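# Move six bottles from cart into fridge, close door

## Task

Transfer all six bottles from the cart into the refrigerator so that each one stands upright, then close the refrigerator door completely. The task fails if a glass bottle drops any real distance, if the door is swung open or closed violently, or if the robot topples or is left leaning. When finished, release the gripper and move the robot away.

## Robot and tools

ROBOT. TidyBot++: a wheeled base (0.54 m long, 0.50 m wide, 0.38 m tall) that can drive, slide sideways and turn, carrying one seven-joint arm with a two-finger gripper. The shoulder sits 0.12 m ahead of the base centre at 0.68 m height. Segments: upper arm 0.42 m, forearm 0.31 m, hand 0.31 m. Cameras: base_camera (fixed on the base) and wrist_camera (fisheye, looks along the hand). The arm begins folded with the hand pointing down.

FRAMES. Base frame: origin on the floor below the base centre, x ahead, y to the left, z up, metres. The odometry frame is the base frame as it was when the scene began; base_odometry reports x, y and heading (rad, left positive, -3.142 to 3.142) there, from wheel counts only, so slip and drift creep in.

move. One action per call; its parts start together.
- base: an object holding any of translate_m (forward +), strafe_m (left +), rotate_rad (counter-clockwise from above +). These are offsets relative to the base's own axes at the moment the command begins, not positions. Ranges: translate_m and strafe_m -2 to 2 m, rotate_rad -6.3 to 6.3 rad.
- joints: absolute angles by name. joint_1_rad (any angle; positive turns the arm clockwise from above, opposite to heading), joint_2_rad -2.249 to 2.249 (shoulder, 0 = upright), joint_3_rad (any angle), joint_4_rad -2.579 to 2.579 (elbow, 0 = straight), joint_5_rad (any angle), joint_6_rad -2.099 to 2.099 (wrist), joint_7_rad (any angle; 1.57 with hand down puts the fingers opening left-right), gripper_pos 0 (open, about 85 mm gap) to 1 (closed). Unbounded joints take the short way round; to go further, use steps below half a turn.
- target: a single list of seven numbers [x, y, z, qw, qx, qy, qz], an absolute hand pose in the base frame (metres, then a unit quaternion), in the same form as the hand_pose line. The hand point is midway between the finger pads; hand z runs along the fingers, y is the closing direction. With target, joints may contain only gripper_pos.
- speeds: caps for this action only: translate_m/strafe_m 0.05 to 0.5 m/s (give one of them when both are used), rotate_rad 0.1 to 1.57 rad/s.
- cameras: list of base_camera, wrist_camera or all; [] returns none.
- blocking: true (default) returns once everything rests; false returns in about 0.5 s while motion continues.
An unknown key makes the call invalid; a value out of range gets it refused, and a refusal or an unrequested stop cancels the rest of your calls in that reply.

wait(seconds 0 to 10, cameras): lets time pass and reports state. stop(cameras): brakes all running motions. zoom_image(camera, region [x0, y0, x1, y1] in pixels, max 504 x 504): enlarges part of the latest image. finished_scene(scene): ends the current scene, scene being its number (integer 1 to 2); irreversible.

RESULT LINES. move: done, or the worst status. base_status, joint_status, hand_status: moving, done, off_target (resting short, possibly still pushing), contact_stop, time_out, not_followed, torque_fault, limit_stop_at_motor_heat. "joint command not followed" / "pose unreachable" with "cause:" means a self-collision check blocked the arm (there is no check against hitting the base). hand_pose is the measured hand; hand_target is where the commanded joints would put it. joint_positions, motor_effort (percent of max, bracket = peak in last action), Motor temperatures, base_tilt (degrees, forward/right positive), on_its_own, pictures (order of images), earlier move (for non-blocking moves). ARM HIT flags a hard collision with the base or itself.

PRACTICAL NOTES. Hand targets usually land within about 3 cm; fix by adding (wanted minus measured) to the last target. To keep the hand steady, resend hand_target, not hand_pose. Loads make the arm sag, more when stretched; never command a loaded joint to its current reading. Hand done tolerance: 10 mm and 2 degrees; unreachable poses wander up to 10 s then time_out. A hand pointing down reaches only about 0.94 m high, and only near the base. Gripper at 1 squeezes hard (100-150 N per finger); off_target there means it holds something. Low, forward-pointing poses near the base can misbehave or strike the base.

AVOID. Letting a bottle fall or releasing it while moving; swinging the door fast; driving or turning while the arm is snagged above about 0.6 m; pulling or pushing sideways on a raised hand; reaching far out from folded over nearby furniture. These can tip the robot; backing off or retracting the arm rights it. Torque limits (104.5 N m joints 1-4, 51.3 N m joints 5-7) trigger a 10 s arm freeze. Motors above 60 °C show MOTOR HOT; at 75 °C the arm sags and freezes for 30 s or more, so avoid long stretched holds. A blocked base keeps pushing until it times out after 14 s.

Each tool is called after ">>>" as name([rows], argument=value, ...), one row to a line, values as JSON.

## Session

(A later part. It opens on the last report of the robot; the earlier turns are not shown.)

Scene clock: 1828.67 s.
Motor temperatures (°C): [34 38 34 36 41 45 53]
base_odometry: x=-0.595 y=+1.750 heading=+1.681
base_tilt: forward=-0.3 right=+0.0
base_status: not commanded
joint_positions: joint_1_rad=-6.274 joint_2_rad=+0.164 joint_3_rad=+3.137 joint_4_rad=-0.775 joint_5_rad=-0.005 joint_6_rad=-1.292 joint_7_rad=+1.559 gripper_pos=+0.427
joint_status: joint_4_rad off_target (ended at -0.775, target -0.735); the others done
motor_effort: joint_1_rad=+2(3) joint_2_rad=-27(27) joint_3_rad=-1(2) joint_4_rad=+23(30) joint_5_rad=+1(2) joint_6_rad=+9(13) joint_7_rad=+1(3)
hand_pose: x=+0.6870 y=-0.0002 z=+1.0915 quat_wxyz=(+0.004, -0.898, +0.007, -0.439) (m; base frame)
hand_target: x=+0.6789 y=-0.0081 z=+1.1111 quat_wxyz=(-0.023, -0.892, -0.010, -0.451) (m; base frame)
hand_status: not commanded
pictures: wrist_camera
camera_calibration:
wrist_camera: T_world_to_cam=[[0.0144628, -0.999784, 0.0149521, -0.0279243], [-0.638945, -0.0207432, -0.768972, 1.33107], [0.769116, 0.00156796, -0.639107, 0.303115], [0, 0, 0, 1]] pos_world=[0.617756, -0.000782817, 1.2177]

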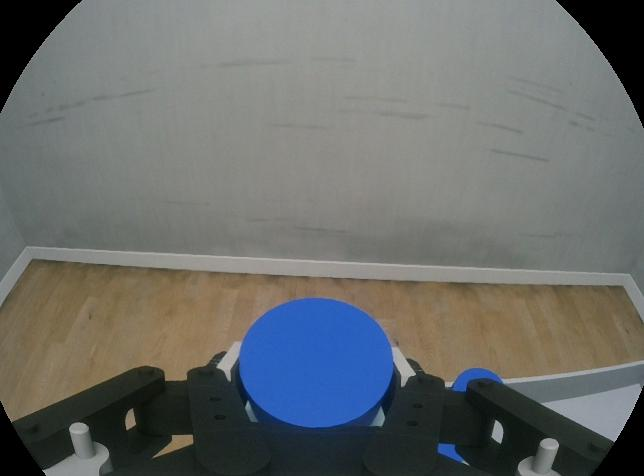

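>>> move(base={"translate_m": -0.5}, speeds={"translate_m": 0.35}, cameras=[])

>>> move(base={"translate_m": -0.246, "strafe_m": -0.260, "rotate_rad": 1.527}, speeds={"translate_m": 0.3, "rotate_rad": 0.8}, cameras=["base_camera"])

>>> move(base={"translate_m": 0.6485, "strafe_m": 0.142}, speeds={"translate_m": 0.3})

Scene clock: 1837.53 s.
Motor temperatures (°C): [34 38 34 36 41 45 53]
move: done
base_odometry: x=-0.540 y=+1.253 heading=+1.681
base_tilt: forward=-0.3 right=+0.0
base_status: done
joint_positions: joint_1_rad=-6.274 joint_2_rad=+0.179 joint_3_rad=+3.137 joint_4_rad=-0.773 joint_5_rad=-0.005 joint_6_rad=-1.297 joint_7_rad=+1.559 gripper_pos=+0.427
joint_status: not commanded
motor_effort: joint_1_rad=+2(4) joint_2_rad=-27(30) joint_3_rad=+0(2) joint_4_rad=+22(24) joint_5_rad=+1(2) joint_6_rad=+9(10) joint_7_rad=+1(1)
hand_pose: x=+0.6923 y=-0.0005 z=+1.0827 quat_wxyz=(+0.004, -0.902, +0.007, -0.431) (m; base frame)
hand_target: x=+0.6789 y=-0.0081 z=+1.1111 quat_wxyz=(-0.023, -0.892, -0.010, -0.451) (m; base frame)
hand_status: not commanded
pictures: none
No camera images: "cameras" was empty.

Scene clock: 1840.33 s.
Motor temperatures (°C): [34 38 34 36 41 45 53]
move: done
base_odometry: x=-0.255 y=+1.037 heading=-3.076
base_tilt: forward=-0.2 right=+0.0
base_status: done
joint_positions: joint_1_rad=-6.284 joint_2_rad=+0.183 joint_3_rad=+3.136 joint_4_rad=-0.773 joint_5_rad=-0.005 joint_6_rad=-1.298 joint_7_rad=+1.559 gripper_pos=+0.427
joint_status: not commanded
motor_effort: joint_1_rad=+2(6) joint_2_rad=-27(31) joint_3_rad=+0(3) joint_4_rad=+22(24) joint_5_rad=+0(3) joint_6_rad=+9(10) joint_7_rad=+1(1)
hand_pose: x=+0.6939 y=+0.0061 z=+1.0803 quat_wxyz=(+0.007, -0.903, +0.002, -0.429) (m; base frame)
hand_target: x=+0.6789 y=-0.0081 z=+1.1111 quat_wxyz=(-0.023, -0.892, -0.010, -0.451) (m; base frame)
hand_status: not commanded
pictures: base_camera

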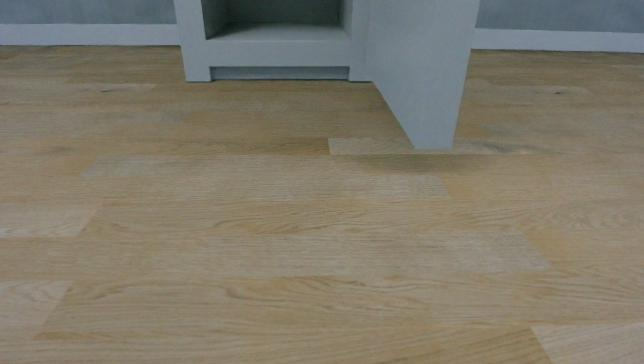

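Scene clock: 1843.50 s.
Motor temperatures (°C): [34 38 34 36 41 45 53]
move: done
base_odometry: x=-0.892 y=+0.853 heading=-3.075
base_tilt: forward=-0.2 right=-0.1
base_status: done
joint_positions: joint_1_rad=-6.284 joint_2_rad=+0.185 joint_3_rad=+3.136 joint_4_rad=-0.772 joint_5_rad=-0.005 joint_6_rad=-1.299 joint_7_rad=+1.559 gripper_pos=+0.427
joint_status: not commanded
motor_effort: joint_1_rad=+2(3) joint_2_rad=-28(31) joint_3_rad=-1(1) joint_4_rad=+23(24) joint_5_rad=+0(1) joint_6_rad=+8(10) joint_7_rad=+1(1)
hand_pose: x=+0.6944 y=+0.0061 z=+1.0793 quat_wxyz=(+0.007, -0.904, +0.002, -0.428) (m; base frame)
hand_target: x=+0.6789 y=-0.0081 z=+1.1111 quat_wxyz=(-0.023, -0.892, -0.010, -0.451) (m; base frame)
hand_status: not commanded
pictures: base_camera, wrist_camera
camera_calibration:
wrist_camera: T_world_to_cam=[[0.0260929, -0.999548, 0.0149476, -0.0295747], [-0.657382, -0.0284217, -0.753021, 1.3222], [0.753106, 0.00982224, -0.657826, 0.320951], [0, 0, 0, 1]] pos_world=[0.628252, 0.00486539, 1.20722]

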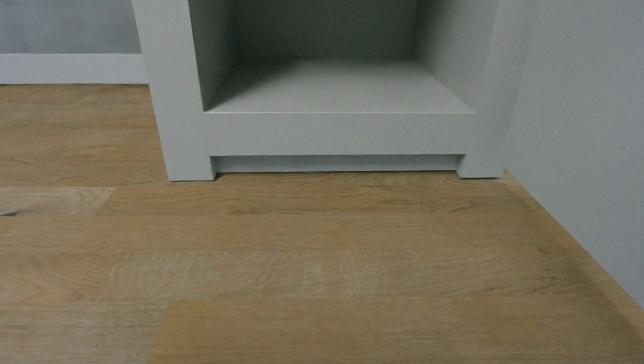

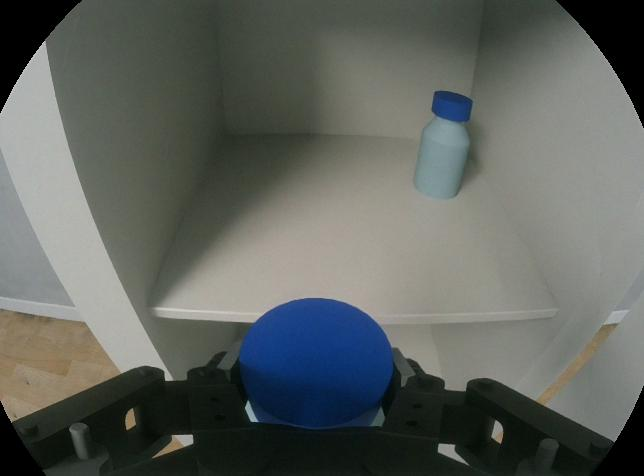

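>>> zoom_image(camera="base_camera", region=[120, 100, 540, 200])

>>> move(joints={"joint_1_rad": -6.194}, cameras=["wrist_camera"])

Scaled by 1.200.

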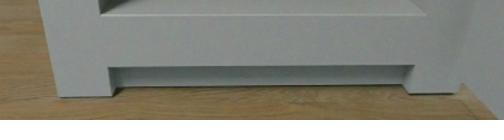

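Scene clock: 1890.23 s.
Motor temperatures (°C): [34 38 34 36 41 45 53]
move: done
base_odometry: x=-0.892 y=+0.853 heading=-3.075
base_tilt: forward=-0.2 right=-0.1
base_status: not commanded
joint_positions: joint_1_rad=-6.201 joint_2_rad=+0.185 joint_3_rad=+3.140 joint_4_rad=-0.772 joint_5_rad=-0.005 joint_6_rad=-1.299 joint_7_rad=+1.559 gripper_pos=+0.427
joint_status: all done
motor_effort: joint_1_rad=+2(4) joint_2_rad=-28(28) joint_3_rad=+0(2) joint_4_rad=+22(23) joint_5_rad=+0(2) joint_6_rad=+9(9) joint_7_rad=+1(1)
hand_pose: x=+0.6928 y=-0.0433 z=+1.0793 quat_wxyz=(-0.012, -0.903, +0.041, -0.428) (m; base frame)
hand_target: x=+0.6759 y=-0.0578 z=+1.1111 quat_wxyz=(-0.043, -0.892, +0.029, -0.450) (m; base frame)
hand_status: not commanded
pictures: wrist_camera
camera_calibration:
wrist_camera: T_world_to_cam=[[-0.0602324, -0.998062, 0.0156521, -0.019801], [-0.657427, 0.0278664, -0.753002, 1.32221], [0.751107, -0.0556453, -0.657831, 0.321156], [0, 0, 0, 1]] pos_world=[0.626843, -0.0387371, 1.20721]

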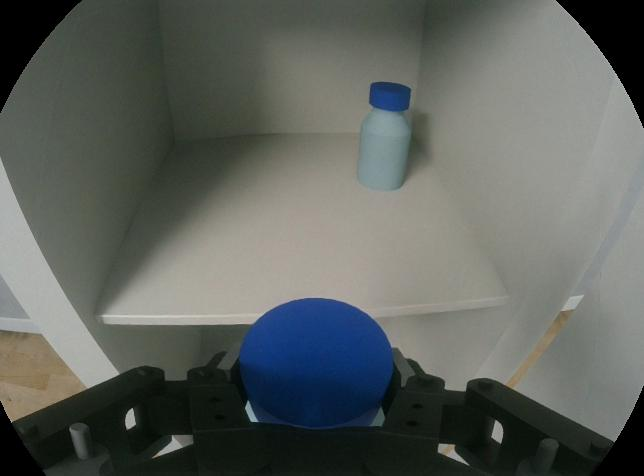

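>>> move(base={"translate_m": 0.41}, speeds={"translate_m": 0.25}, cameras=["wrist_camera"])

>>> move(joints={"joint_2_rad": 0.14, "joint_4_rad": -0.86, "joint_6_rad": -1.22}, cameras=["wrist_camera"])

Scene clock: 1909.10 s.
Motor temperatures (°C): [34 38 34 36 41 45 53]
move: done
base_odometry: x=-1.301 y=+0.825 heading=-3.075
base_tilt: forward=-0.3 right=+0.0
base_status: done
joint_positions: joint_1_rad=-6.201 joint_2_rad=+0.186 joint_3_rad=+3.140 joint_4_rad=-0.772 joint_5_rad=-0.005 joint_6_rad=-1.300 joint_7_rad=+1.559 gripper_pos=+0.427
joint_status: not commanded
motor_effort: joint_1_rad=+2(3) joint_2_rad=-28(30) joint_3_rad=+0(2) joint_4_rad=+22(24) joint_5_rad=+1(1) joint_6_rad=+8(10) joint_7_rad=+1(1)
hand_pose: x=+0.6928 y=-0.0433 z=+1.0792 quat_wxyz=(-0.012, -0.903, +0.041, -0.428) (m; base frame)
hand_target: x=+0.6759 y=-0.0578 z=+1.1111 quat_wxyz=(-0.043, -0.892, +0.029, -0.450) (m; base frame)
hand_status: not commanded
pictures: wrist_camera
camera_calibration:
wrist_camera: T_world_to_cam=[[-0.060251, -0.998061, 0.0156491, -0.0197975], [-0.657797, 0.0279083, -0.752678, 1.32204], [0.750781, -0.0556435, -0.658203, 0.321735], [0, 0, 0, 1]] pos_world=[0.626886, -0.0387524, 1.20714]

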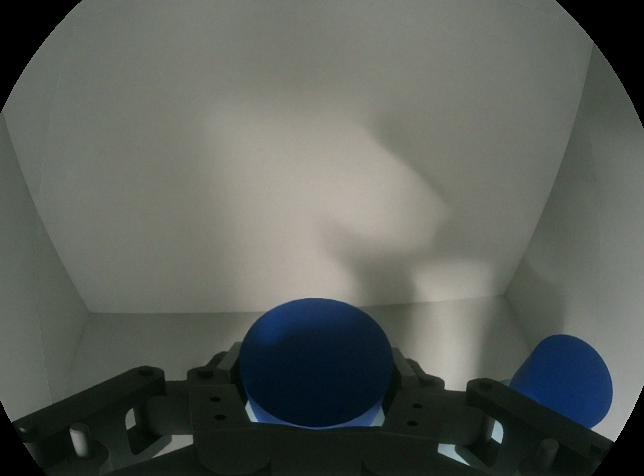

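Scene clock: 1910.10 s.
Motor temperatures (°C): [34 38 34 36 41 45 53]
move: done
base_odometry: x=-1.301 y=+0.825 heading=-3.075
base_tilt: forward=-0.3 right=+0.0
base_status: not commanded
joint_positions: joint_1_rad=-6.201 joint_2_rad=+0.169 joint_3_rad=+3.140 joint_4_rad=-0.851 joint_5_rad=-0.005 joint_6_rad=-1.257 joint_7_rad=+1.559 gripper_pos=+0.427
joint_status: all done
motor_effort: joint_1_rad=+2(2) joint_2_rad=-24(28) joint_3_rad=+1(1) joint_4_rad=+19(23) joint_5_rad=+1(2) joint_6_rad=+6(10) joint_7_rad=+1(1)
hand_pose: x=+0.6931 y=-0.0433 z=+1.0589 quat_wxyz=(-0.012, -0.907, +0.041, -0.419) (m; base frame)
hand_target: x=+0.6872 y=-0.0584 z=+1.0802 quat_wxyz=(-0.043, -0.895, +0.028, -0.443) (m; base frame)
hand_status: not commanded
pictures: wrist_camera
camera_calibration:
wrist_camera: T_world_to_cam=[[-0.0600462, -0.99808, 0.0152199, -0.0191666], [-0.673007, 0.0292193, -0.739058, 1.30303], [0.737194, -0.0546208, -0.673469, 0.333781], [0, 0, 0, 1]] pos_world=[0.629738, -0.0389721, 1.1881]

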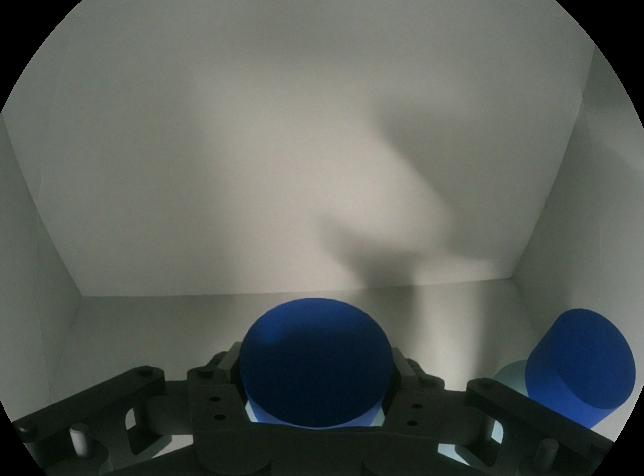

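>>> move(joints={"joint_2_rad": 0.135, "joint_4_rad": -0.88, "joint_6_rad": -1.175}, cameras=["wrist_camera"])

Scene clock: 1919.77 s.
Motor temperatures (°C): [34 38 34 36 41 45 53]
move: done
base_odometry: x=-1.301 y=+0.825 heading=-3.075
base_tilt: forward=-0.2 right=+0.0
base_status: not commanded
joint_positions: joint_1_rad=-6.201 joint_2_rad=+0.164 joint_3_rad=+3.140 joint_4_rad=-0.876 joint_5_rad=-0.005 joint_6_rad=-1.218 joint_7_rad=+1.559 gripper_pos=+0.427
joint_status: all done
motor_effort: joint_1_rad=+2(2) joint_2_rad=-25(25) joint_3_rad=+0(2) joint_4_rad=+22(22) joint_5_rad=+0(1) joint_6_rad=+8(9) joint_7_rad=+1(1)
hand_pose: x=+0.6975 y=-0.0437 z=+1.0586 quat_wxyz=(-0.012, -0.903, +0.041, -0.427) (m; base frame)
hand_target: x=+0.6931 y=-0.0588 z=+1.0841 quat_wxyz=(-0.044, -0.888, +0.027, -0.456) (m; base frame)
hand_status: not commanded
pictures: wrist_camera
camera_calibration:
wrist_camera: T_world_to_cam=[[-0.0604887, -0.998048, 0.0155119, -0.0192617], [-0.658892, 0.0282503, -0.751707, 1.30935], [0.749802, -0.0556905, -0.659315, 0.306497], [0, 0, 0, 1]] pos_world=[0.631746, -0.0391447, 1.18663]

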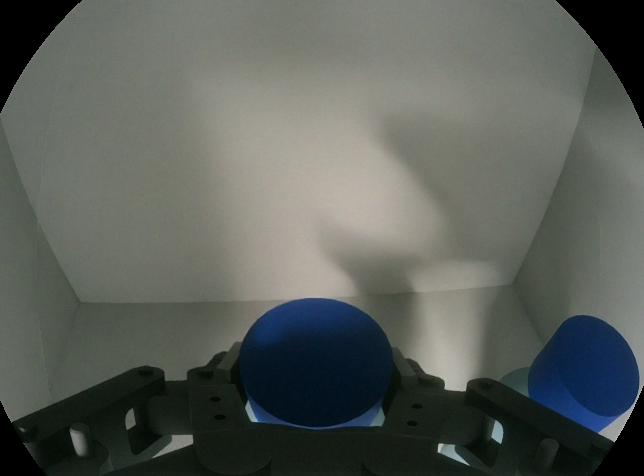

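>>> move(joints={"joint_2_rad": 0.13, "joint_4_rad": -0.9, "joint_6_rad": -1.155}, cameras=["wrist_camera"])

Scene clock: 1928.03 s.
Motor temperatures (°C): [34 38 34 36 41 45 53]
move: done
base_odometry: x=-1.301 y=+0.825 heading=-3.075
base_tilt: forward=-0.3 right=+0.0
base_status: not commanded
joint_positions: joint_1_rad=-6.201 joint_2_rad=+0.156 joint_3_rad=+3.140 joint_4_rad=-0.894 joint_5_rad=-0.005 joint_6_rad=-1.200 joint_7_rad=+1.559 gripper_pos=+0.427
joint_status: all done
motor_effort: joint_1_rad=+2(2) joint_2_rad=-24(25) joint_3_rad=+0(2) joint_4_rad=+21(22) joint_5_rad=+1(1) joint_6_rad=+7(9) joint_7_rad=+1(1)
hand_pose: x=+0.6975 y=-0.0437 z=+1.0584 quat_wxyz=(-0.012, -0.901, +0.041, -0.431) (m; base frame)
hand_target: x=+0.6944 y=-0.0588 z=+1.0816 quat_wxyz=(-0.044, -0.887, +0.027, -0.458) (m; base frame)
hand_status: not commanded
pictures: wrist_camera
camera_calibration:
wrist_camera: T_world_to_cam=[[-0.0606962, -0.998034, 0.0156493, -0.0192616], [-0.652407, 0.0278011, -0.757359, 1.31068], [0.755435, -0.0561785, -0.652811, 0.295524], [0, 0, 0, 1]] pos_world=[0.630676, -0.03906, 1.18588]

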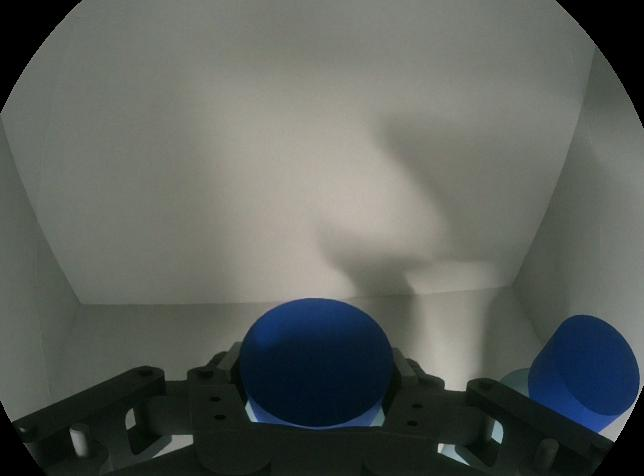

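>>> move(joints={"joint_2_rad": 0.123, "joint_4_rad": -0.922, "joint_6_rad": -1.142}, cameras=["wrist_camera"])

Scene clock: 1936.00 s.
Motor temperatures (°C): [34 38 34 36 41 45 53]
move: done
base_odometry: x=-1.301 y=+0.825 heading=-3.075
base_tilt: forward=-0.2 right=+0.0
base_status: not commanded
joint_positions: joint_1_rad=-6.201 joint_2_rad=+0.147 joint_3_rad=+3.140 joint_4_rad=-0.912 joint_5_rad=-0.005 joint_6_rad=-1.183 joint_7_rad=+1.559 gripper_pos=+0.427
joint_status: all done
motor_effort: joint_1_rad=+2(2) joint_2_rad=-23(24) joint_3_rad=+0(1) joint_4_rad=+20(21) joint_5_rad=+1(2) joint_6_rad=+7(9) joint_7_rad=+1(1)
hand_pose: x=+0.6967 y=-0.0436 z=+1.0585 quat_wxyz=(-0.013, -0.900, +0.041, -0.435) (m; base frame)
hand_target: x=+0.6935 y=-0.0586 z=+1.0774 quat_wxyz=(-0.044, -0.888, +0.026, -0.458) (m; base frame)
hand_status: not commanded
pictures: wrist_camera
camera_calibration:
wrist_camera: T_world_to_cam=[[-0.0608894, -0.99802, 0.0157826, -0.0192542], [-0.646259, 0.0273683, -0.762627, 1.3115], [0.760685, -0.0566355, -0.646646, 0.286032], [0, 0, 0, 1]] pos_world=[0.628816, -0.03891, 1.18545]

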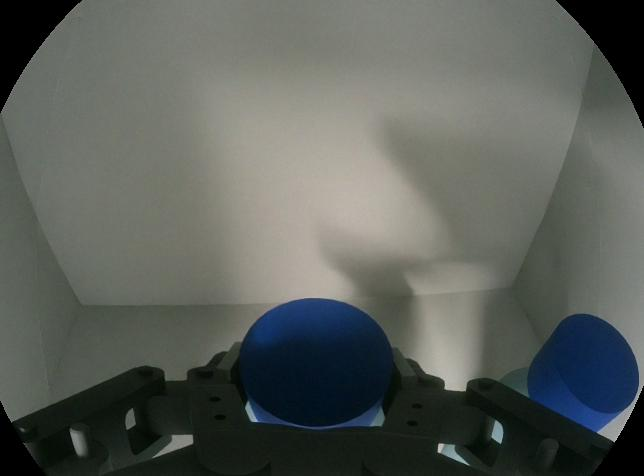

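>>> move(joints={"gripper_pos": 0.33}, cameras=["wrist_camera"])

>>> move(joints={"gripper_pos": 0.15}, cameras=["wrist_camera"])

Scene clock: 1941.97 s.
Motor temperatures (°C): [34 38 34 36 41 45 53]
move: done
base_odometry: x=-1.301 y=+0.825 heading=-3.075
base_tilt: forward=-0.3 right=+0.0
base_status: not commanded
joint_positions: joint_1_rad=-6.201 joint_2_rad=+0.146 joint_3_rad=+3.140 joint_4_rad=-0.913 joint_5_rad=-0.005 joint_6_rad=-1.180 joint_7_rad=+1.559 gripper_pos=+0.330
joint_status: all done
motor_effort: joint_1_rad=+2(2) joint_2_rad=-23(24) joint_3_rad=+0(1) joint_4_rad=+20(21) joint_5_rad=+1(1) joint_6_rad=+7(8) joint_7_rad=+1(1)
hand_pose: x=+0.6971 y=-0.0437 z=+1.0588 quat_wxyz=(-0.013, -0.899, +0.041, -0.436) (m; base frame)
hand_target: x=+0.6935 y=-0.0586 z=+1.0774 quat_wxyz=(-0.044, -0.888, +0.026, -0.458) (m; base frame)
hand_status: not commanded
pictures: wrist_camera
camera_calibration:
wrist_camera: T_world_to_cam=[[-0.0609257, -0.998017, 0.0158088, -0.0192688], [-0.644987, 0.0272771, -0.763707, 1.31217], [0.761761, -0.0567258, -0.64537, 0.28374], [0, 0, 0, 1]] pos_world=[0.629019, -0.0389275, 1.18554]

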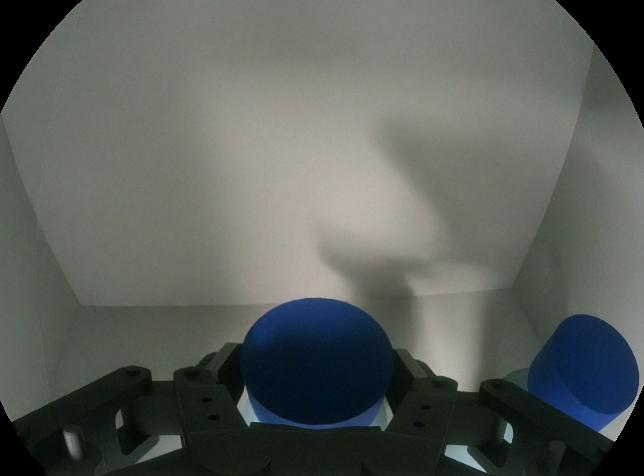

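Scene clock: 1942.57 s.
Motor temperatures (°C): [34 38 34 36 41 45 53]
move: done
base_odometry: x=-1.301 y=+0.825 heading=-3.075
base_tilt: forward=-0.2 right=+0.1
base_status: not commanded
joint_positions: joint_1_rad=-6.201 joint_2_rad=+0.146 joint_3_rad=+3.140 joint_4_rad=-0.913 joint_5_rad=-0.005 joint_6_rad=-1.180 joint_7_rad=+1.559 gripper_pos=+0.150
joint_status: all done
motor_effort: joint_1_rad=+2(2) joint_2_rad=-23(24) joint_3_rad=+0(1) joint_4_rad=+21(21) joint_5_rad=+0(1) joint_6_rad=+6(7) joint_7_rad=+1(1)
hand_pose: x=+0.6971 y=-0.0437 z=+1.0588 quat_wxyz=(-0.013, -0.899, +0.041, -0.436) (m; base frame)
hand_target: x=+0.6935 y=-0.0586 z=+1.0774 quat_wxyz=(-0.044, -0.888, +0.026, -0.458) (m; base frame)
hand_status: not commanded
pictures: wrist_camera
camera_calibration:
wrist_camera: T_world_to_cam=[[-0.0609257, -0.998017, 0.0158088, -0.0192688], [-0.644987, 0.0272771, -0.763707, 1.31217], [0.761761, -0.0567258, -0.64537, 0.28374], [0, 0, 0, 1]] pos_world=[0.629019, -0.0389275, 1.18554]

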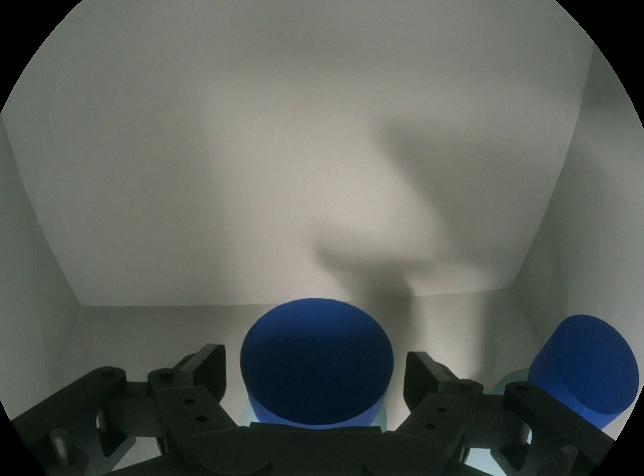

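>>> move(base={"translate_m": -0.13, "strafe_m": 0.012}, speeds={"translate_m": 0.15}, cameras=["wrist_camera"])

>>> move(base={"translate_m": -0.5, "strafe_m": -0.02}, joints={"joint_1_rad": -6.283, "joint_2_rad": -0.9, "joint_4_rad": -2.3, "joint_6_rad": -0.1}, cameras=["base_camera"])

Scene clock: 1992.67 s.
Motor temperatures (°C): [34 38 34 35 41 45 53]
move: done
base_odometry: x=-1.171 y=+0.822 heading=-3.075
base_tilt: forward=-0.2 right=+0.1
base_status: done
joint_positions: joint_1_rad=-6.201 joint_2_rad=+0.134 joint_3_rad=+3.140 joint_4_rad=-0.914 joint_5_rad=-0.004 joint_6_rad=-1.179 joint_7_rad=+1.559 gripper_pos=+0.150
joint_status: not commanded
motor_effort: joint_1_rad=+2(4) joint_2_rad=-22(28) joint_3_rad=+0(2) joint_4_rad=+20(21) joint_5_rad=+1(2) joint_6_rad=+7(8) joint_7_rad=+1(1)
hand_pose: x=+0.6926 y=-0.0434 z=+1.0658 quat_wxyz=(-0.013, -0.896, +0.041, -0.441) (m; base frame)
hand_target: x=+0.6935 y=-0.0586 z=+1.0774 quat_wxyz=(-0.044, -0.888, +0.026, -0.458) (m; base frame)
hand_status: not commanded
pictures: wrist_camera
camera_calibration:
wrist_camera: T_world_to_cam=[[-0.0613975, -0.997983, 0.0161212, -0.0194456], [-0.635218, 0.0266109, -0.771875, 1.31659], [0.769889, -0.0576316, -0.63557, 0.275585], [0, 0, 0, 1]] pos_world=[0.622958, -0.0385597, 1.19171]

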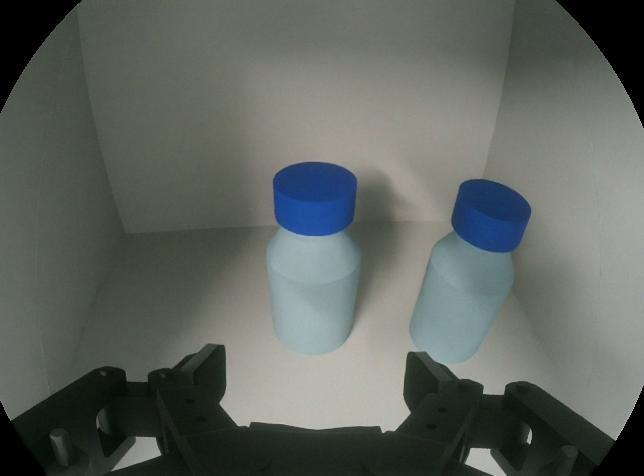

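Scene clock: 1995.60 s.
Motor temperatures (°C): [34 38 34 35 41 45 53]
move: done
base_odometry: x=-0.673 y=+0.875 heading=-3.075
base_tilt: forward=-0.4 right=+0.1
base_status: done
joint_positions: joint_1_rad=-6.264 joint_2_rad=-0.882 joint_3_rad=+3.140 joint_4_rad=-2.290 joint_5_rad=-0.004 joint_6_rad=-0.143 joint_7_rad=+1.559 gripper_pos=+0.150
joint_status: all done
motor_effort: joint_1_rad=+2(3) joint_2_rad=+7(27) joint_3_rad=+0(1) joint_4_rad=+23(24) joint_5_rad=+0(2) joint_6_rad=+8(10) joint_7_rad=+1(1)
hand_pose: x=+0.4155 y=-0.0033 z=+1.0064 quat_wxyz=(-0.001, -0.700, +0.011, -0.714) (m; base frame)
hand_target: x=+0.4097 y=+0.0013 z=+1.0188 quat_wxyz=(-0.025, -0.681, -0.022, -0.731) (m; base frame)
hand_status: not commanded
pictures: base_camera

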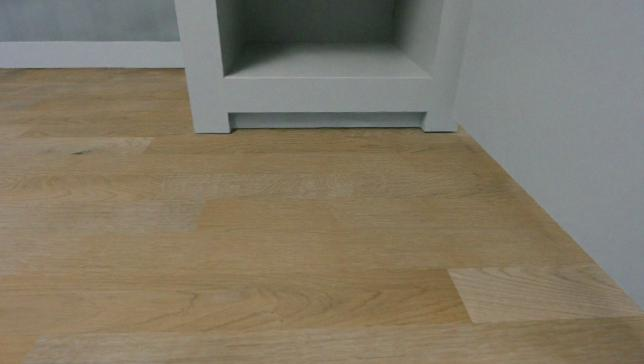

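>>> move(base={"translate_m": -0.226, "strafe_m": -0.822, "rotate_rad": -1.527}, speeds={"translate_m": 0.45, "rotate_rad": 0.9}, cameras=[])

>>> move(joints={"joint_1_rad": -6.283, "joint_2_rad": -0.085, "joint_4_rad": -1.425, "joint_6_rad": -0.87}, cameras=["wrist_camera"])

Scene clock: 2010.47 s.
Motor temperatures (°C): [34 38 34 35 41 45 53]
move: done
base_odometry: x=-0.502 y=+1.710 heading=+1.680
base_tilt: forward=-0.3 right=+0.0
base_status: done
joint_positions: joint_1_rad=-6.267 joint_2_rad=-0.886 joint_3_rad=+3.138 joint_4_rad=-2.291 joint_5_rad=-0.004 joint_6_rad=-0.140 joint_7_rad=+1.559 gripper_pos=+0.150
joint_status: not commanded
motor_effort: joint_1_rad=+2(3) joint_2_rad=+7(7) joint_3_rad=+1(3) joint_4_rad=+24(24) joint_5_rad=+0(2) joint_6_rad=+9(9) joint_7_rad=+1(1)
hand_pose: x=+0.4145 y=-0.0017 z=+1.0080 quat_wxyz=(+0.000, -0.698, +0.009, -0.716) (m; base frame)
hand_target: x=+0.4097 y=+0.0013 z=+1.0188 quat_wxyz=(-0.025, -0.681, -0.022, -0.731) (m; base frame)
hand_status: not commanded
pictures: none
No camera images: "cameras" was empty.

Scene clock: 2012.93 s.
Motor temperatures (°C): [34 38 34 35 41 45 53]
move: done
base_odometry: x=-0.502 y=+1.710 heading=+1.680
base_tilt: forward=-0.2 right=+0.0
base_status: not commanded
joint_positions: joint_1_rad=-6.267 joint_2_rad=-0.092 joint_3_rad=+3.138 joint_4_rad=-1.450 joint_5_rad=-0.004 joint_6_rad=-0.828 joint_7_rad=+1.559 gripper_pos=+0.150
joint_status: all done
motor_effort: joint_1_rad=+2(3) joint_2_rad=-17(18) joint_3_rad=+1(2) joint_4_rad=+22(25) joint_5_rad=+0(1) joint_6_rad=+7(9) joint_7_rad=+1(1)
hand_pose: x=+0.6418 y=-0.0042 z=+0.9877 quat_wxyz=(+0.002, -0.888, +0.011, -0.460) (m; base frame)
hand_target: x=+0.6391 y=-0.0057 z=+0.9874 quat_wxyz=(-0.023, -0.893, -0.018, -0.449) (m; base frame)
hand_status: not commanded
pictures: wrist_camera
camera_calibration:
wrist_camera: T_world_to_cam=[[0.00369887, -0.999851, 0.0168848, -0.0246567], [-0.603165, -0.0156983, -0.797462, 1.22746], [0.797608, -0.0072346, -0.603133, 0.217774], [0, 0, 0, 1]] pos_world=[0.566754, -0.0038084, 1.11062]

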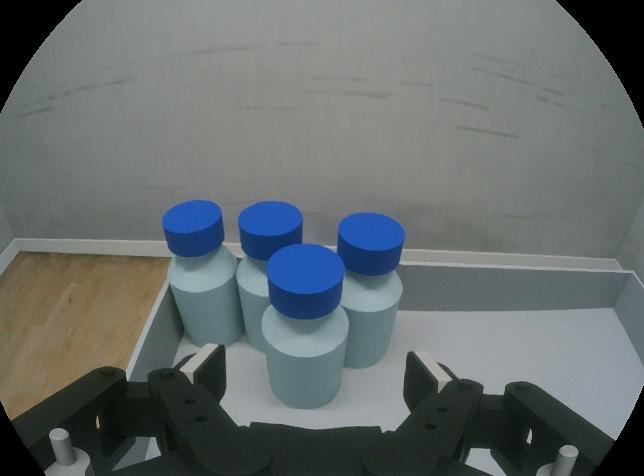

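>>> move(base={"translate_m": 0.057, "strafe_m": 0.006}, speeds={"translate_m": 0.15}, joints={"gripper_pos": 0.27}, cameras=["wrist_camera"])

Scene clock: 2051.90 s.
Motor temperatures (°C): [34 38 34 36 41 45 53]
move: done
base_odometry: x=-0.514 y=+1.767 heading=+1.680
base_tilt: forward=-0.2 right=+0.0
base_status: done
joint_positions: joint_1_rad=-6.267 joint_2_rad=-0.081 joint_3_rad=+3.138 joint_4_rad=-1.448 joint_5_rad=-0.004 joint_6_rad=-0.833 joint_7_rad=+1.559 gripper_pos=+0.270
joint_status: all done
motor_effort: joint_1_rad=+2(3) joint_2_rad=-17(20) joint_3_rad=+0(1) joint_4_rad=+22(23) joint_5_rad=+0(1) joint_6_rad=+7(8) joint_7_rad=+1(1)
hand_pose: x=+0.6446 y=-0.0041 z=+0.9818 quat_wxyz=(+0.002, -0.891, +0.011, -0.454) (m; base frame)
hand_target: x=+0.6391 y=-0.0057 z=+0.9874 quat_wxyz=(-0.023, -0.893, -0.018, -0.449) (m; base frame)
hand_status: not commanded
pictures: wrist_camera
camera_calibration:
wrist_camera: T_world_to_cam=[[0.00418295, -0.999853, 0.0166205, -0.0245397], [-0.614076, -0.015686, -0.789091, 1.22323], [0.789236, -0.00690551, -0.614051, 0.228072], [0, 0, 0, 1]] pos_world=[0.571257, -0.00377348, 1.1057]

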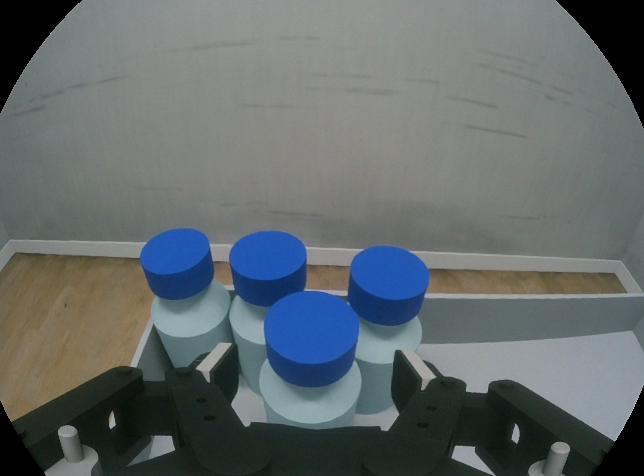

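>>> move(joints={"joint_2_rad": 0.0, "joint_4_rad": -1.42, "joint_6_rad": -0.78}, cameras=["wrist_camera"])

Scene clock: 2064.67 s.
Motor temperatures (°C): [34 37 34 36 41 45 53]
move: done
base_odometry: x=-0.514 y=+1.767 heading=+1.680
base_tilt: forward=-0.2 right=+0.0
base_status: not commanded
joint_positions: joint_1_rad=-6.267 joint_2_rad=-0.001 joint_3_rad=+3.138 joint_4_rad=-1.440 joint_5_rad=-0.004 joint_6_rad=-0.804 joint_7_rad=+1.559 gripper_pos=+0.270
joint_status: all done
motor_effort: joint_1_rad=+2(2) joint_2_rad=-20(22) joint_3_rad=+0(1) joint_4_rad=+22(23) joint_5_rad=+1(2) joint_6_rad=+6(7) joint_7_rad=+1(1)
hand_pose: x=+0.6736 y=-0.0046 z=+0.9497 quat_wxyz=(+0.002, -0.901, +0.011, -0.434) (m; base frame)
hand_target: x=+0.6814 y=-0.0050 z=+0.9667 quat_wxyz=(-0.023, -0.891, -0.020, -0.453) (m; base frame)
hand_status: not commanded
pictures: wrist_camera
camera_calibration:
wrist_camera: T_world_to_cam=[[0.00477572, -0.999868, 0.0155578, -0.0239884], [-0.648353, -0.0149408, -0.761193, 1.21235], [0.761325, -0.00645168, -0.648339, 0.236853], [0, 0, 0, 1]] pos_world=[0.605826, -0.00434362, 1.07677]

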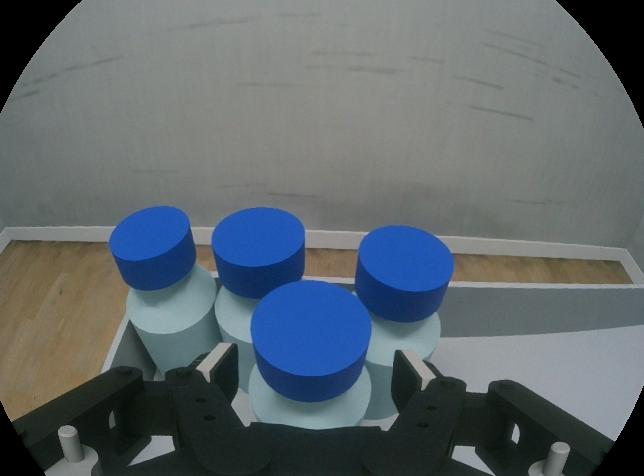

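>>> move(joints={"joint_2_rad": 0.055, "joint_4_rad": -1.42, "joint_6_rad": -0.715}, cameras=["wrist_camera"])

Scene clock: 2090.87 s.
Motor temperatures (°C): [34 37 34 36 41 45 53]
move: done
base_odometry: x=-0.514 y=+1.767 heading=+1.680
base_tilt: forward=-0.2 right=+0.0
base_status: not commanded
joint_positions: joint_1_rad=-6.267 joint_2_rad=+0.051 joint_3_rad=+3.138 joint_4_rad=-1.440 joint_5_rad=-0.004 joint_6_rad=-0.751 joint_7_rad=+1.559 gripper_pos=+0.270
joint_status: all done
motor_effort: joint_1_rad=+2(2) joint_2_rad=-21(24) joint_3_rad=+0(1) joint_4_rad=+22(23) joint_5_rad=+1(2) joint_6_rad=+6(7) joint_7_rad=+1(1)
hand_pose: x=+0.6976 y=-0.0050 z=+0.9336 quat_wxyz=(+0.002, -0.900, +0.012, -0.435) (m; base frame)
hand_target: x=+0.7085 y=-0.0045 z=+0.9514 quat_wxyz=(-0.022, -0.889, -0.020, -0.458) (m; base frame)
hand_status: not commanded
pictures: wrist_camera
camera_calibration:
wrist_camera: T_world_to_cam=[[0.00450101, -0.999872, 0.0153782, -0.0238959], [-0.646739, -0.0146398, -0.762571, 1.2158], [0.762698, -0.00651333, -0.646722, 0.205639], [0, 0, 0, 1]] pos_world=[0.629574, -0.00475433, 1.06049]

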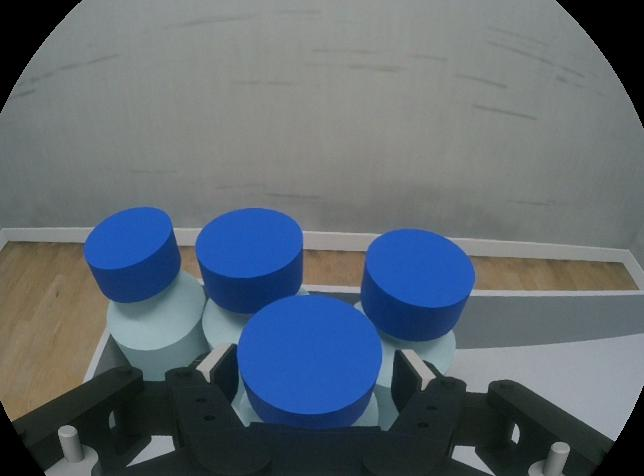

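>>> move(base={"translate_m": 0.003, "strafe_m": 0.002}, joints={"joint_2_rad": 0.065, "joint_4_rad": -1.42, "joint_6_rad": -0.712}, cameras=["wrist_camera"])

Scene clock: 2105.90 s.
Motor temperatures (°C): [34 37 34 36 41 45 53]
move: done
base_odometry: x=-0.517 y=+1.770 heading=+1.680
base_tilt: forward=-0.3 right=-0.1
base_status: done
joint_positions: joint_1_rad=-6.269 joint_2_rad=+0.060 joint_3_rad=+3.138 joint_4_rad=-1.440 joint_5_rad=-0.004 joint_6_rad=-0.749 joint_7_rad=+1.559 gripper_pos=+0.270
joint_status: all done
motor_effort: joint_1_rad=+2(5) joint_2_rad=-22(23) joint_3_rad=-1(3) joint_4_rad=+22(23) joint_5_rad=+1(2) joint_6_rad=+7(8) joint_7_rad=+1(1)
hand_pose: x=+0.7002 y=-0.0040 z=+0.9292 quat_wxyz=(+0.002, -0.902, +0.011, -0.432) (m; base frame)
hand_target: x=+0.7117 y=-0.0044 z=+0.9463 quat_wxyz=(-0.022, -0.890, -0.021, -0.455) (m; base frame)
hand_status: not commanded
pictures: wrist_camera
camera_calibration:
wrist_camera: T_world_to_cam=[[0.00638221, -0.999863, 0.0152546, -0.0240382], [-0.651574, -0.0157301, -0.758422, 1.21366], [0.758558, -0.0050991, -0.651585, 0.208235], [0, 0, 0, 1]] pos_world=[0.632986, -0.00388213, 1.05652]

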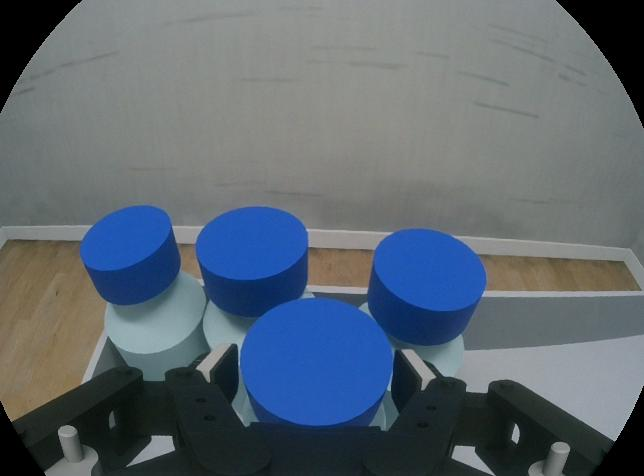

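>>> move(joints={"gripper_pos": 0.56}, cameras=["wrist_camera"])

>>> move(joints={"joint_2_rad": 0.155, "joint_4_rad": -0.735, "joint_6_rad": -1.315}, cameras=["wrist_camera"])

Scene clock: 2119.13 s.
Motor temperatures (°C): [34 37 34 36 41 45 53]
move: off_target
base_odometry: x=-0.517 y=+1.769 heading=+1.680
base_tilt: forward=-0.2 right=+0.0
base_status: not commanded
joint_positions: joint_1_rad=-6.269 joint_2_rad=+0.060 joint_3_rad=+3.138 joint_4_rad=-1.439 joint_5_rad=-0.004 joint_6_rad=-0.749 joint_7_rad=+1.559 gripper_pos=+0.429
joint_status: gripper_pos off_target (ended at +0.429, target +0.560)
motor_effort: joint_1_rad=+2(2) joint_2_rad=-20(22) joint_3_rad=+0(2) joint_4_rad=+23(23) joint_5_rad=+1(2) joint_6_rad=+7(9) joint_7_rad=+1(1)
hand_pose: x=+0.7002 y=-0.0040 z=+0.9295 quat_wxyz=(+0.002, -0.902, +0.011, -0.432) (m; base frame)
hand_target: x=+0.7117 y=-0.0044 z=+0.9463 quat_wxyz=(-0.022, -0.890, -0.021, -0.455) (m; base frame)
hand_status: not commanded
pictures: wrist_camera
camera_calibration:
wrist_camera: T_world_to_cam=[[0.00636878, -0.999862, 0.0153257, -0.0241137], [-0.651129, -0.0157783, -0.758803, 1.21399], [0.758941, -0.00514638, -0.65114, 0.207728], [0, 0, 0, 1]] pos_world=[0.632963, -0.00388666, 1.05681]

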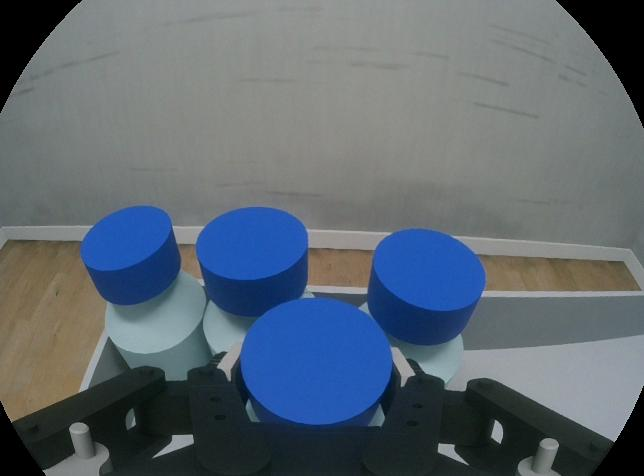

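Scene clock: 2121.37 s.
Motor temperatures (°C): [34 37 34 36 41 45 53]
move: off_target
base_odometry: x=-0.517 y=+1.769 heading=+1.680
base_tilt: forward=-0.2 right=+0.0
base_status: not commanded
joint_positions: joint_1_rad=-6.269 joint_2_rad=+0.166 joint_3_rad=+3.138 joint_4_rad=-0.777 joint_5_rad=-0.004 joint_6_rad=-1.292 joint_7_rad=+1.560 gripper_pos=+0.429
joint_status: joint_4_rad off_target (ended at -0.777, target -0.735); the others done
motor_effort: joint_1_rad=+2(2) joint_2_rad=-27(28) joint_3_rad=-1(1) joint_4_rad=+22(30) joint_5_rad=+1(2) joint_6_rad=+9(14) joint_7_rad=+1(1)
hand_pose: x=+0.6880 y=-0.0037 z=+1.0894 quat_wxyz=(+0.003, -0.899, +0.010, -0.438) (m; base frame)
hand_target: x=+0.6789 y=-0.0081 z=+1.1111 quat_wxyz=(-0.023, -0.892, -0.010, -0.451) (m; base frame)
hand_status: not commanded
pictures: wrist_camera
camera_calibration:
wrist_camera: T_world_to_cam=[[0.00841976, -0.999835, 0.0160887, -0.0284163], [-0.641884, -0.017741, -0.766596, 1.32951], [0.766755, -0.00387255, -0.641928, 0.305702], [0, 0, 0, 1]] pos_world=[0.61923, -0.003641, 1.21589]

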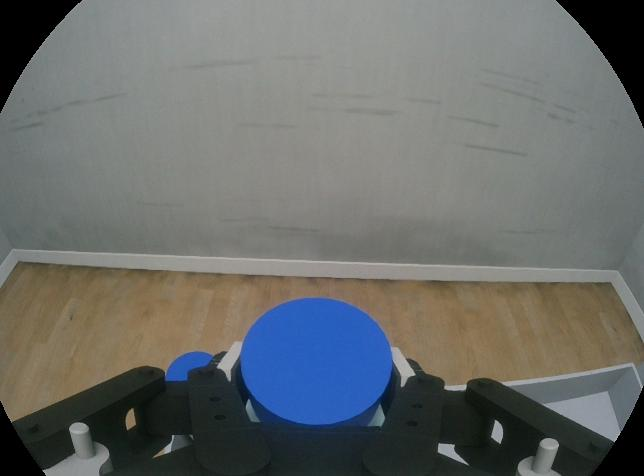

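>>> move(base={"translate_m": -0.5}, speeds={"translate_m": 0.35}, cameras=["base_camera"])

>>> move(base={"translate_m": -0.256, "strafe_m": -0.181, "rotate_rad": 1.527}, speeds={"translate_m": 0.3, "rotate_rad": 0.8}, cameras=[])

>>> move(base={"translate_m": 0.6485, "strafe_m": 0.142}, joints={"joint_1_rad": -6.42}, speeds={"translate_m": 0.3})

Scene clock: 2137.30 s.
Motor temperatures (°C): [34 37 34 36 41 45 53]
move: done
base_odometry: x=-0.462 y=+1.272 heading=+1.680
base_tilt: forward=-0.1 right=+0.0
base_status: done
joint_positions: joint_1_rad=-6.270 joint_2_rad=+0.181 joint_3_rad=+3.138 joint_4_rad=-0.775 joint_5_rad=-0.004 joint_6_rad=-1.299 joint_7_rad=+1.560 gripper_pos=+0.429
joint_status: not commanded
motor_effort: joint_1_rad=+2(3) joint_2_rad=-27(34) joint_3_rad=+0(2) joint_4_rad=+22(25) joint_5_rad=+1(2) joint_6_rad=+10(11) joint_7_rad=+1(1)
hand_pose: x=+0.6928 y=-0.0031 z=+1.0803 quat_wxyz=(+0.003, -0.903, +0.009, -0.429) (m; base frame)
hand_target: x=+0.6789 y=-0.0081 z=+1.1111 quat_wxyz=(-0.023, -0.892, -0.010, -0.451) (m; base frame)
hand_status: not commanded
pictures: base_camera

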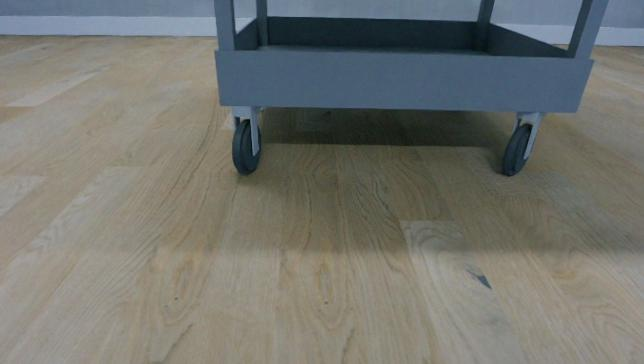

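Scene clock: 2140.10 s.
Motor temperatures (°C): [34 37 34 36 41 45 53]
move: done
base_odometry: x=-0.254 y=+1.037 heading=-3.077
base_tilt: forward=-0.3 right=+0.1
base_status: done
joint_positions: joint_1_rad=-6.285 joint_2_rad=+0.187 joint_3_rad=+3.136 joint_4_rad=-0.774 joint_5_rad=-0.004 joint_6_rad=-1.300 joint_7_rad=+1.560 gripper_pos=+0.429
joint_status: not commanded
motor_effort: joint_1_rad=+2(6) joint_2_rad=-28(32) joint_3_rad=+0(3) joint_4_rad=+23(23) joint_5_rad=+1(3) joint_6_rad=+9(10) joint_7_rad=+1(1)
hand_pose: x=+0.6949 y=+0.0061 z=+1.0769 quat_wxyz=(+0.006, -0.905, +0.002, -0.426) (m; base frame)
hand_target: x=+0.6789 y=-0.0081 z=+1.1111 quat_wxyz=(-0.023, -0.892, -0.010, -0.451) (m; base frame)
hand_status: not commanded
pictures: none
No camera images: "cameras" was empty.

Scene clock: 2143.27 s.
Motor temperatures (°C): [34 37 34 36 41 45 53]
move: done
base_odometry: x=-0.892 y=+0.854 heading=-3.076
base_tilt: forward=-0.3 right=+0.0
base_status: done
joint_positions: joint_1_rad=-6.415 joint_2_rad=+0.188 joint_3_rad=+3.136 joint_4_rad=-0.774 joint_5_rad=-0.003 joint_6_rad=-1.301 joint_7_rad=+1.560 gripper_pos=+0.429
joint_status: all done
motor_effort: joint_1_rad=+2(5) joint_2_rad=-28(31) joint_3_rad=+0(2) joint_4_rad=+22(24) joint_5_rad=+1(2) joint_6_rad=+8(10) joint_7_rad=+1(1)
hand_pose: x=+0.6894 y=+0.0807 z=+1.0765 quat_wxyz=(+0.034, -0.903, -0.057, -0.424) (m; base frame)
hand_target: x=+0.6747 y=+0.0685 z=+1.1111 quat_wxyz=(+0.008, -0.889, -0.071, -0.452) (m; base frame)
hand_status: not commanded
pictures: base_camera, wrist_camera
camera_calibration:
wrist_camera: T_world_to_cam=[[0.155605, -0.987691, 0.01595, -0.0461738], [-0.652759, -0.114931, -0.748797, 1.31814], [0.741412, 0.106105, -0.662608, 0.327542], [0, 0, 0, 1]] pos_world=[0.624767, 0.071135, 1.20478]

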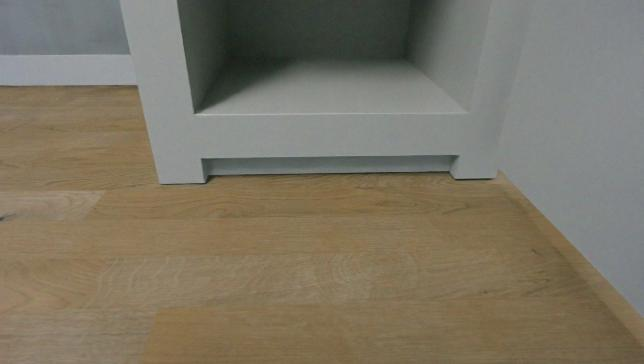

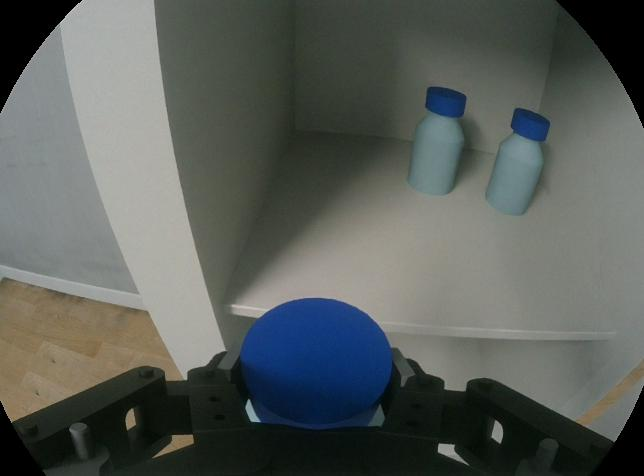

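>>> move(base={"translate_m": 0.40, "strafe_m": 0.012, "rotate_rad": 0.03}, speeds={"translate_m": 0.25}, cameras=["wrist_camera"])

>>> move(joints={"joint_2_rad": 0.135, "joint_4_rad": -0.86, "joint_6_rad": -1.19}, cameras=["wrist_camera"])

Scene clock: 2163.23 s.
Motor temperatures (°C): [34 38 34 36 41 45 53]
move: done
base_odometry: x=-1.291 y=+0.815 heading=-3.045
base_tilt: forward=-0.2 right=+0.0
base_status: done
joint_positions: joint_1_rad=-6.422 joint_2_rad=+0.188 joint_3_rad=+3.135 joint_4_rad=-0.773 joint_5_rad=-0.003 joint_6_rad=-1.302 joint_7_rad=+1.560 gripper_pos=+0.429
joint_status: not commanded
motor_effort: joint_1_rad=+2(5) joint_2_rad=-28(31) joint_3_rad=+0(3) joint_4_rad=+23(24) joint_5_rad=+1(2) joint_6_rad=+9(10) joint_7_rad=+1(1)
hand_pose: x=+0.6886 y=+0.0851 z=+1.0767 quat_wxyz=(+0.035, -0.903, -0.061, -0.424) (m; base frame)
hand_target: x=+0.6747 y=+0.0685 z=+1.1111 quat_wxyz=(+0.008, -0.889, -0.071, -0.452) (m; base frame)
hand_status: not commanded
pictures: wrist_camera
camera_calibration:
wrist_camera: T_world_to_cam=[[0.163294, -0.986445, 0.0161864, -0.0473937], [-0.651837, -0.12019, -0.748774, 1.31801], [0.74057, 0.111719, -0.662627, 0.327962], [0, 0, 0, 1]] pos_world=[0.62399, 0.0750212, 1.20498]

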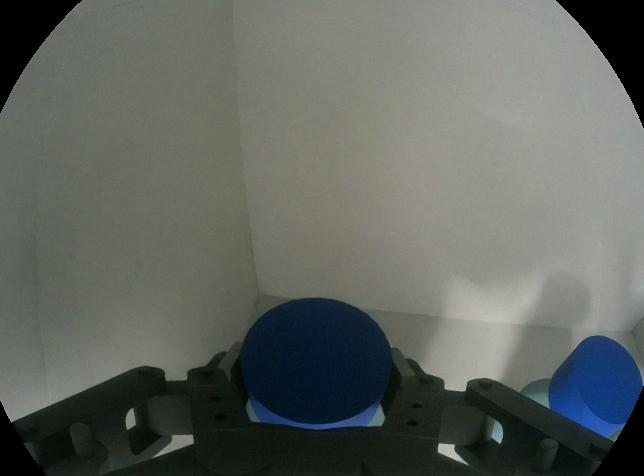

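Scene clock: 2164.23 s.
Motor temperatures (°C): [34 38 34 36 41 45 53]
move: done
base_odometry: x=-1.291 y=+0.815 heading=-3.045
base_tilt: forward=-0.2 right=+0.1
base_status: not commanded
joint_positions: joint_1_rad=-6.422 joint_2_rad=+0.172 joint_3_rad=+3.135 joint_4_rad=-0.857 joint_5_rad=-0.003 joint_6_rad=-1.235 joint_7_rad=+1.560 gripper_pos=+0.429
joint_status: all done
motor_effort: joint_1_rad=+2(2) joint_2_rad=-26(28) joint_3_rad=+0(2) joint_4_rad=+22(24) joint_5_rad=+1(1) joint_6_rad=+7(10) joint_7_rad=+1(1)
hand_pose: x=+0.6933 y=+0.0858 z=+1.0595 quat_wxyz=(+0.035, -0.903, -0.061, -0.423) (m; base frame)
hand_target: x=+0.6893 y=+0.0710 z=+1.0906 quat_wxyz=(+0.008, -0.885, -0.073, -0.460) (m; base frame)
hand_status: not commanded
pictures: wrist_camera
camera_calibration:
wrist_camera: T_world_to_cam=[[0.163175, -0.986465, 0.0161641, -0.0470453], [-0.652766, -0.120232, -0.747958, 1.30818], [0.739777, 0.111496, -0.66355, 0.314537], [0, 0, 0, 1]] pos_world=[0.628927, 0.0758078, 1.18794]

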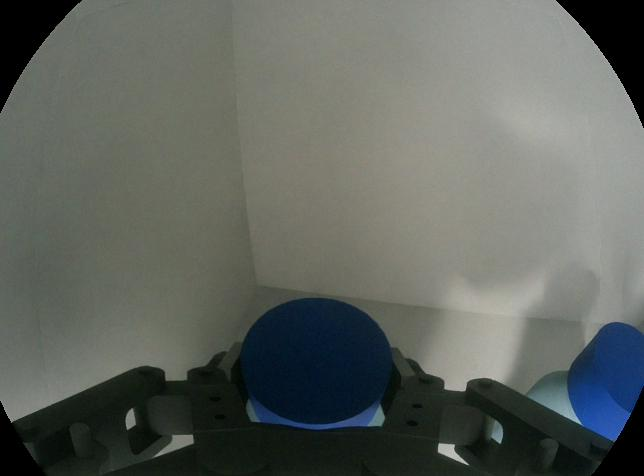

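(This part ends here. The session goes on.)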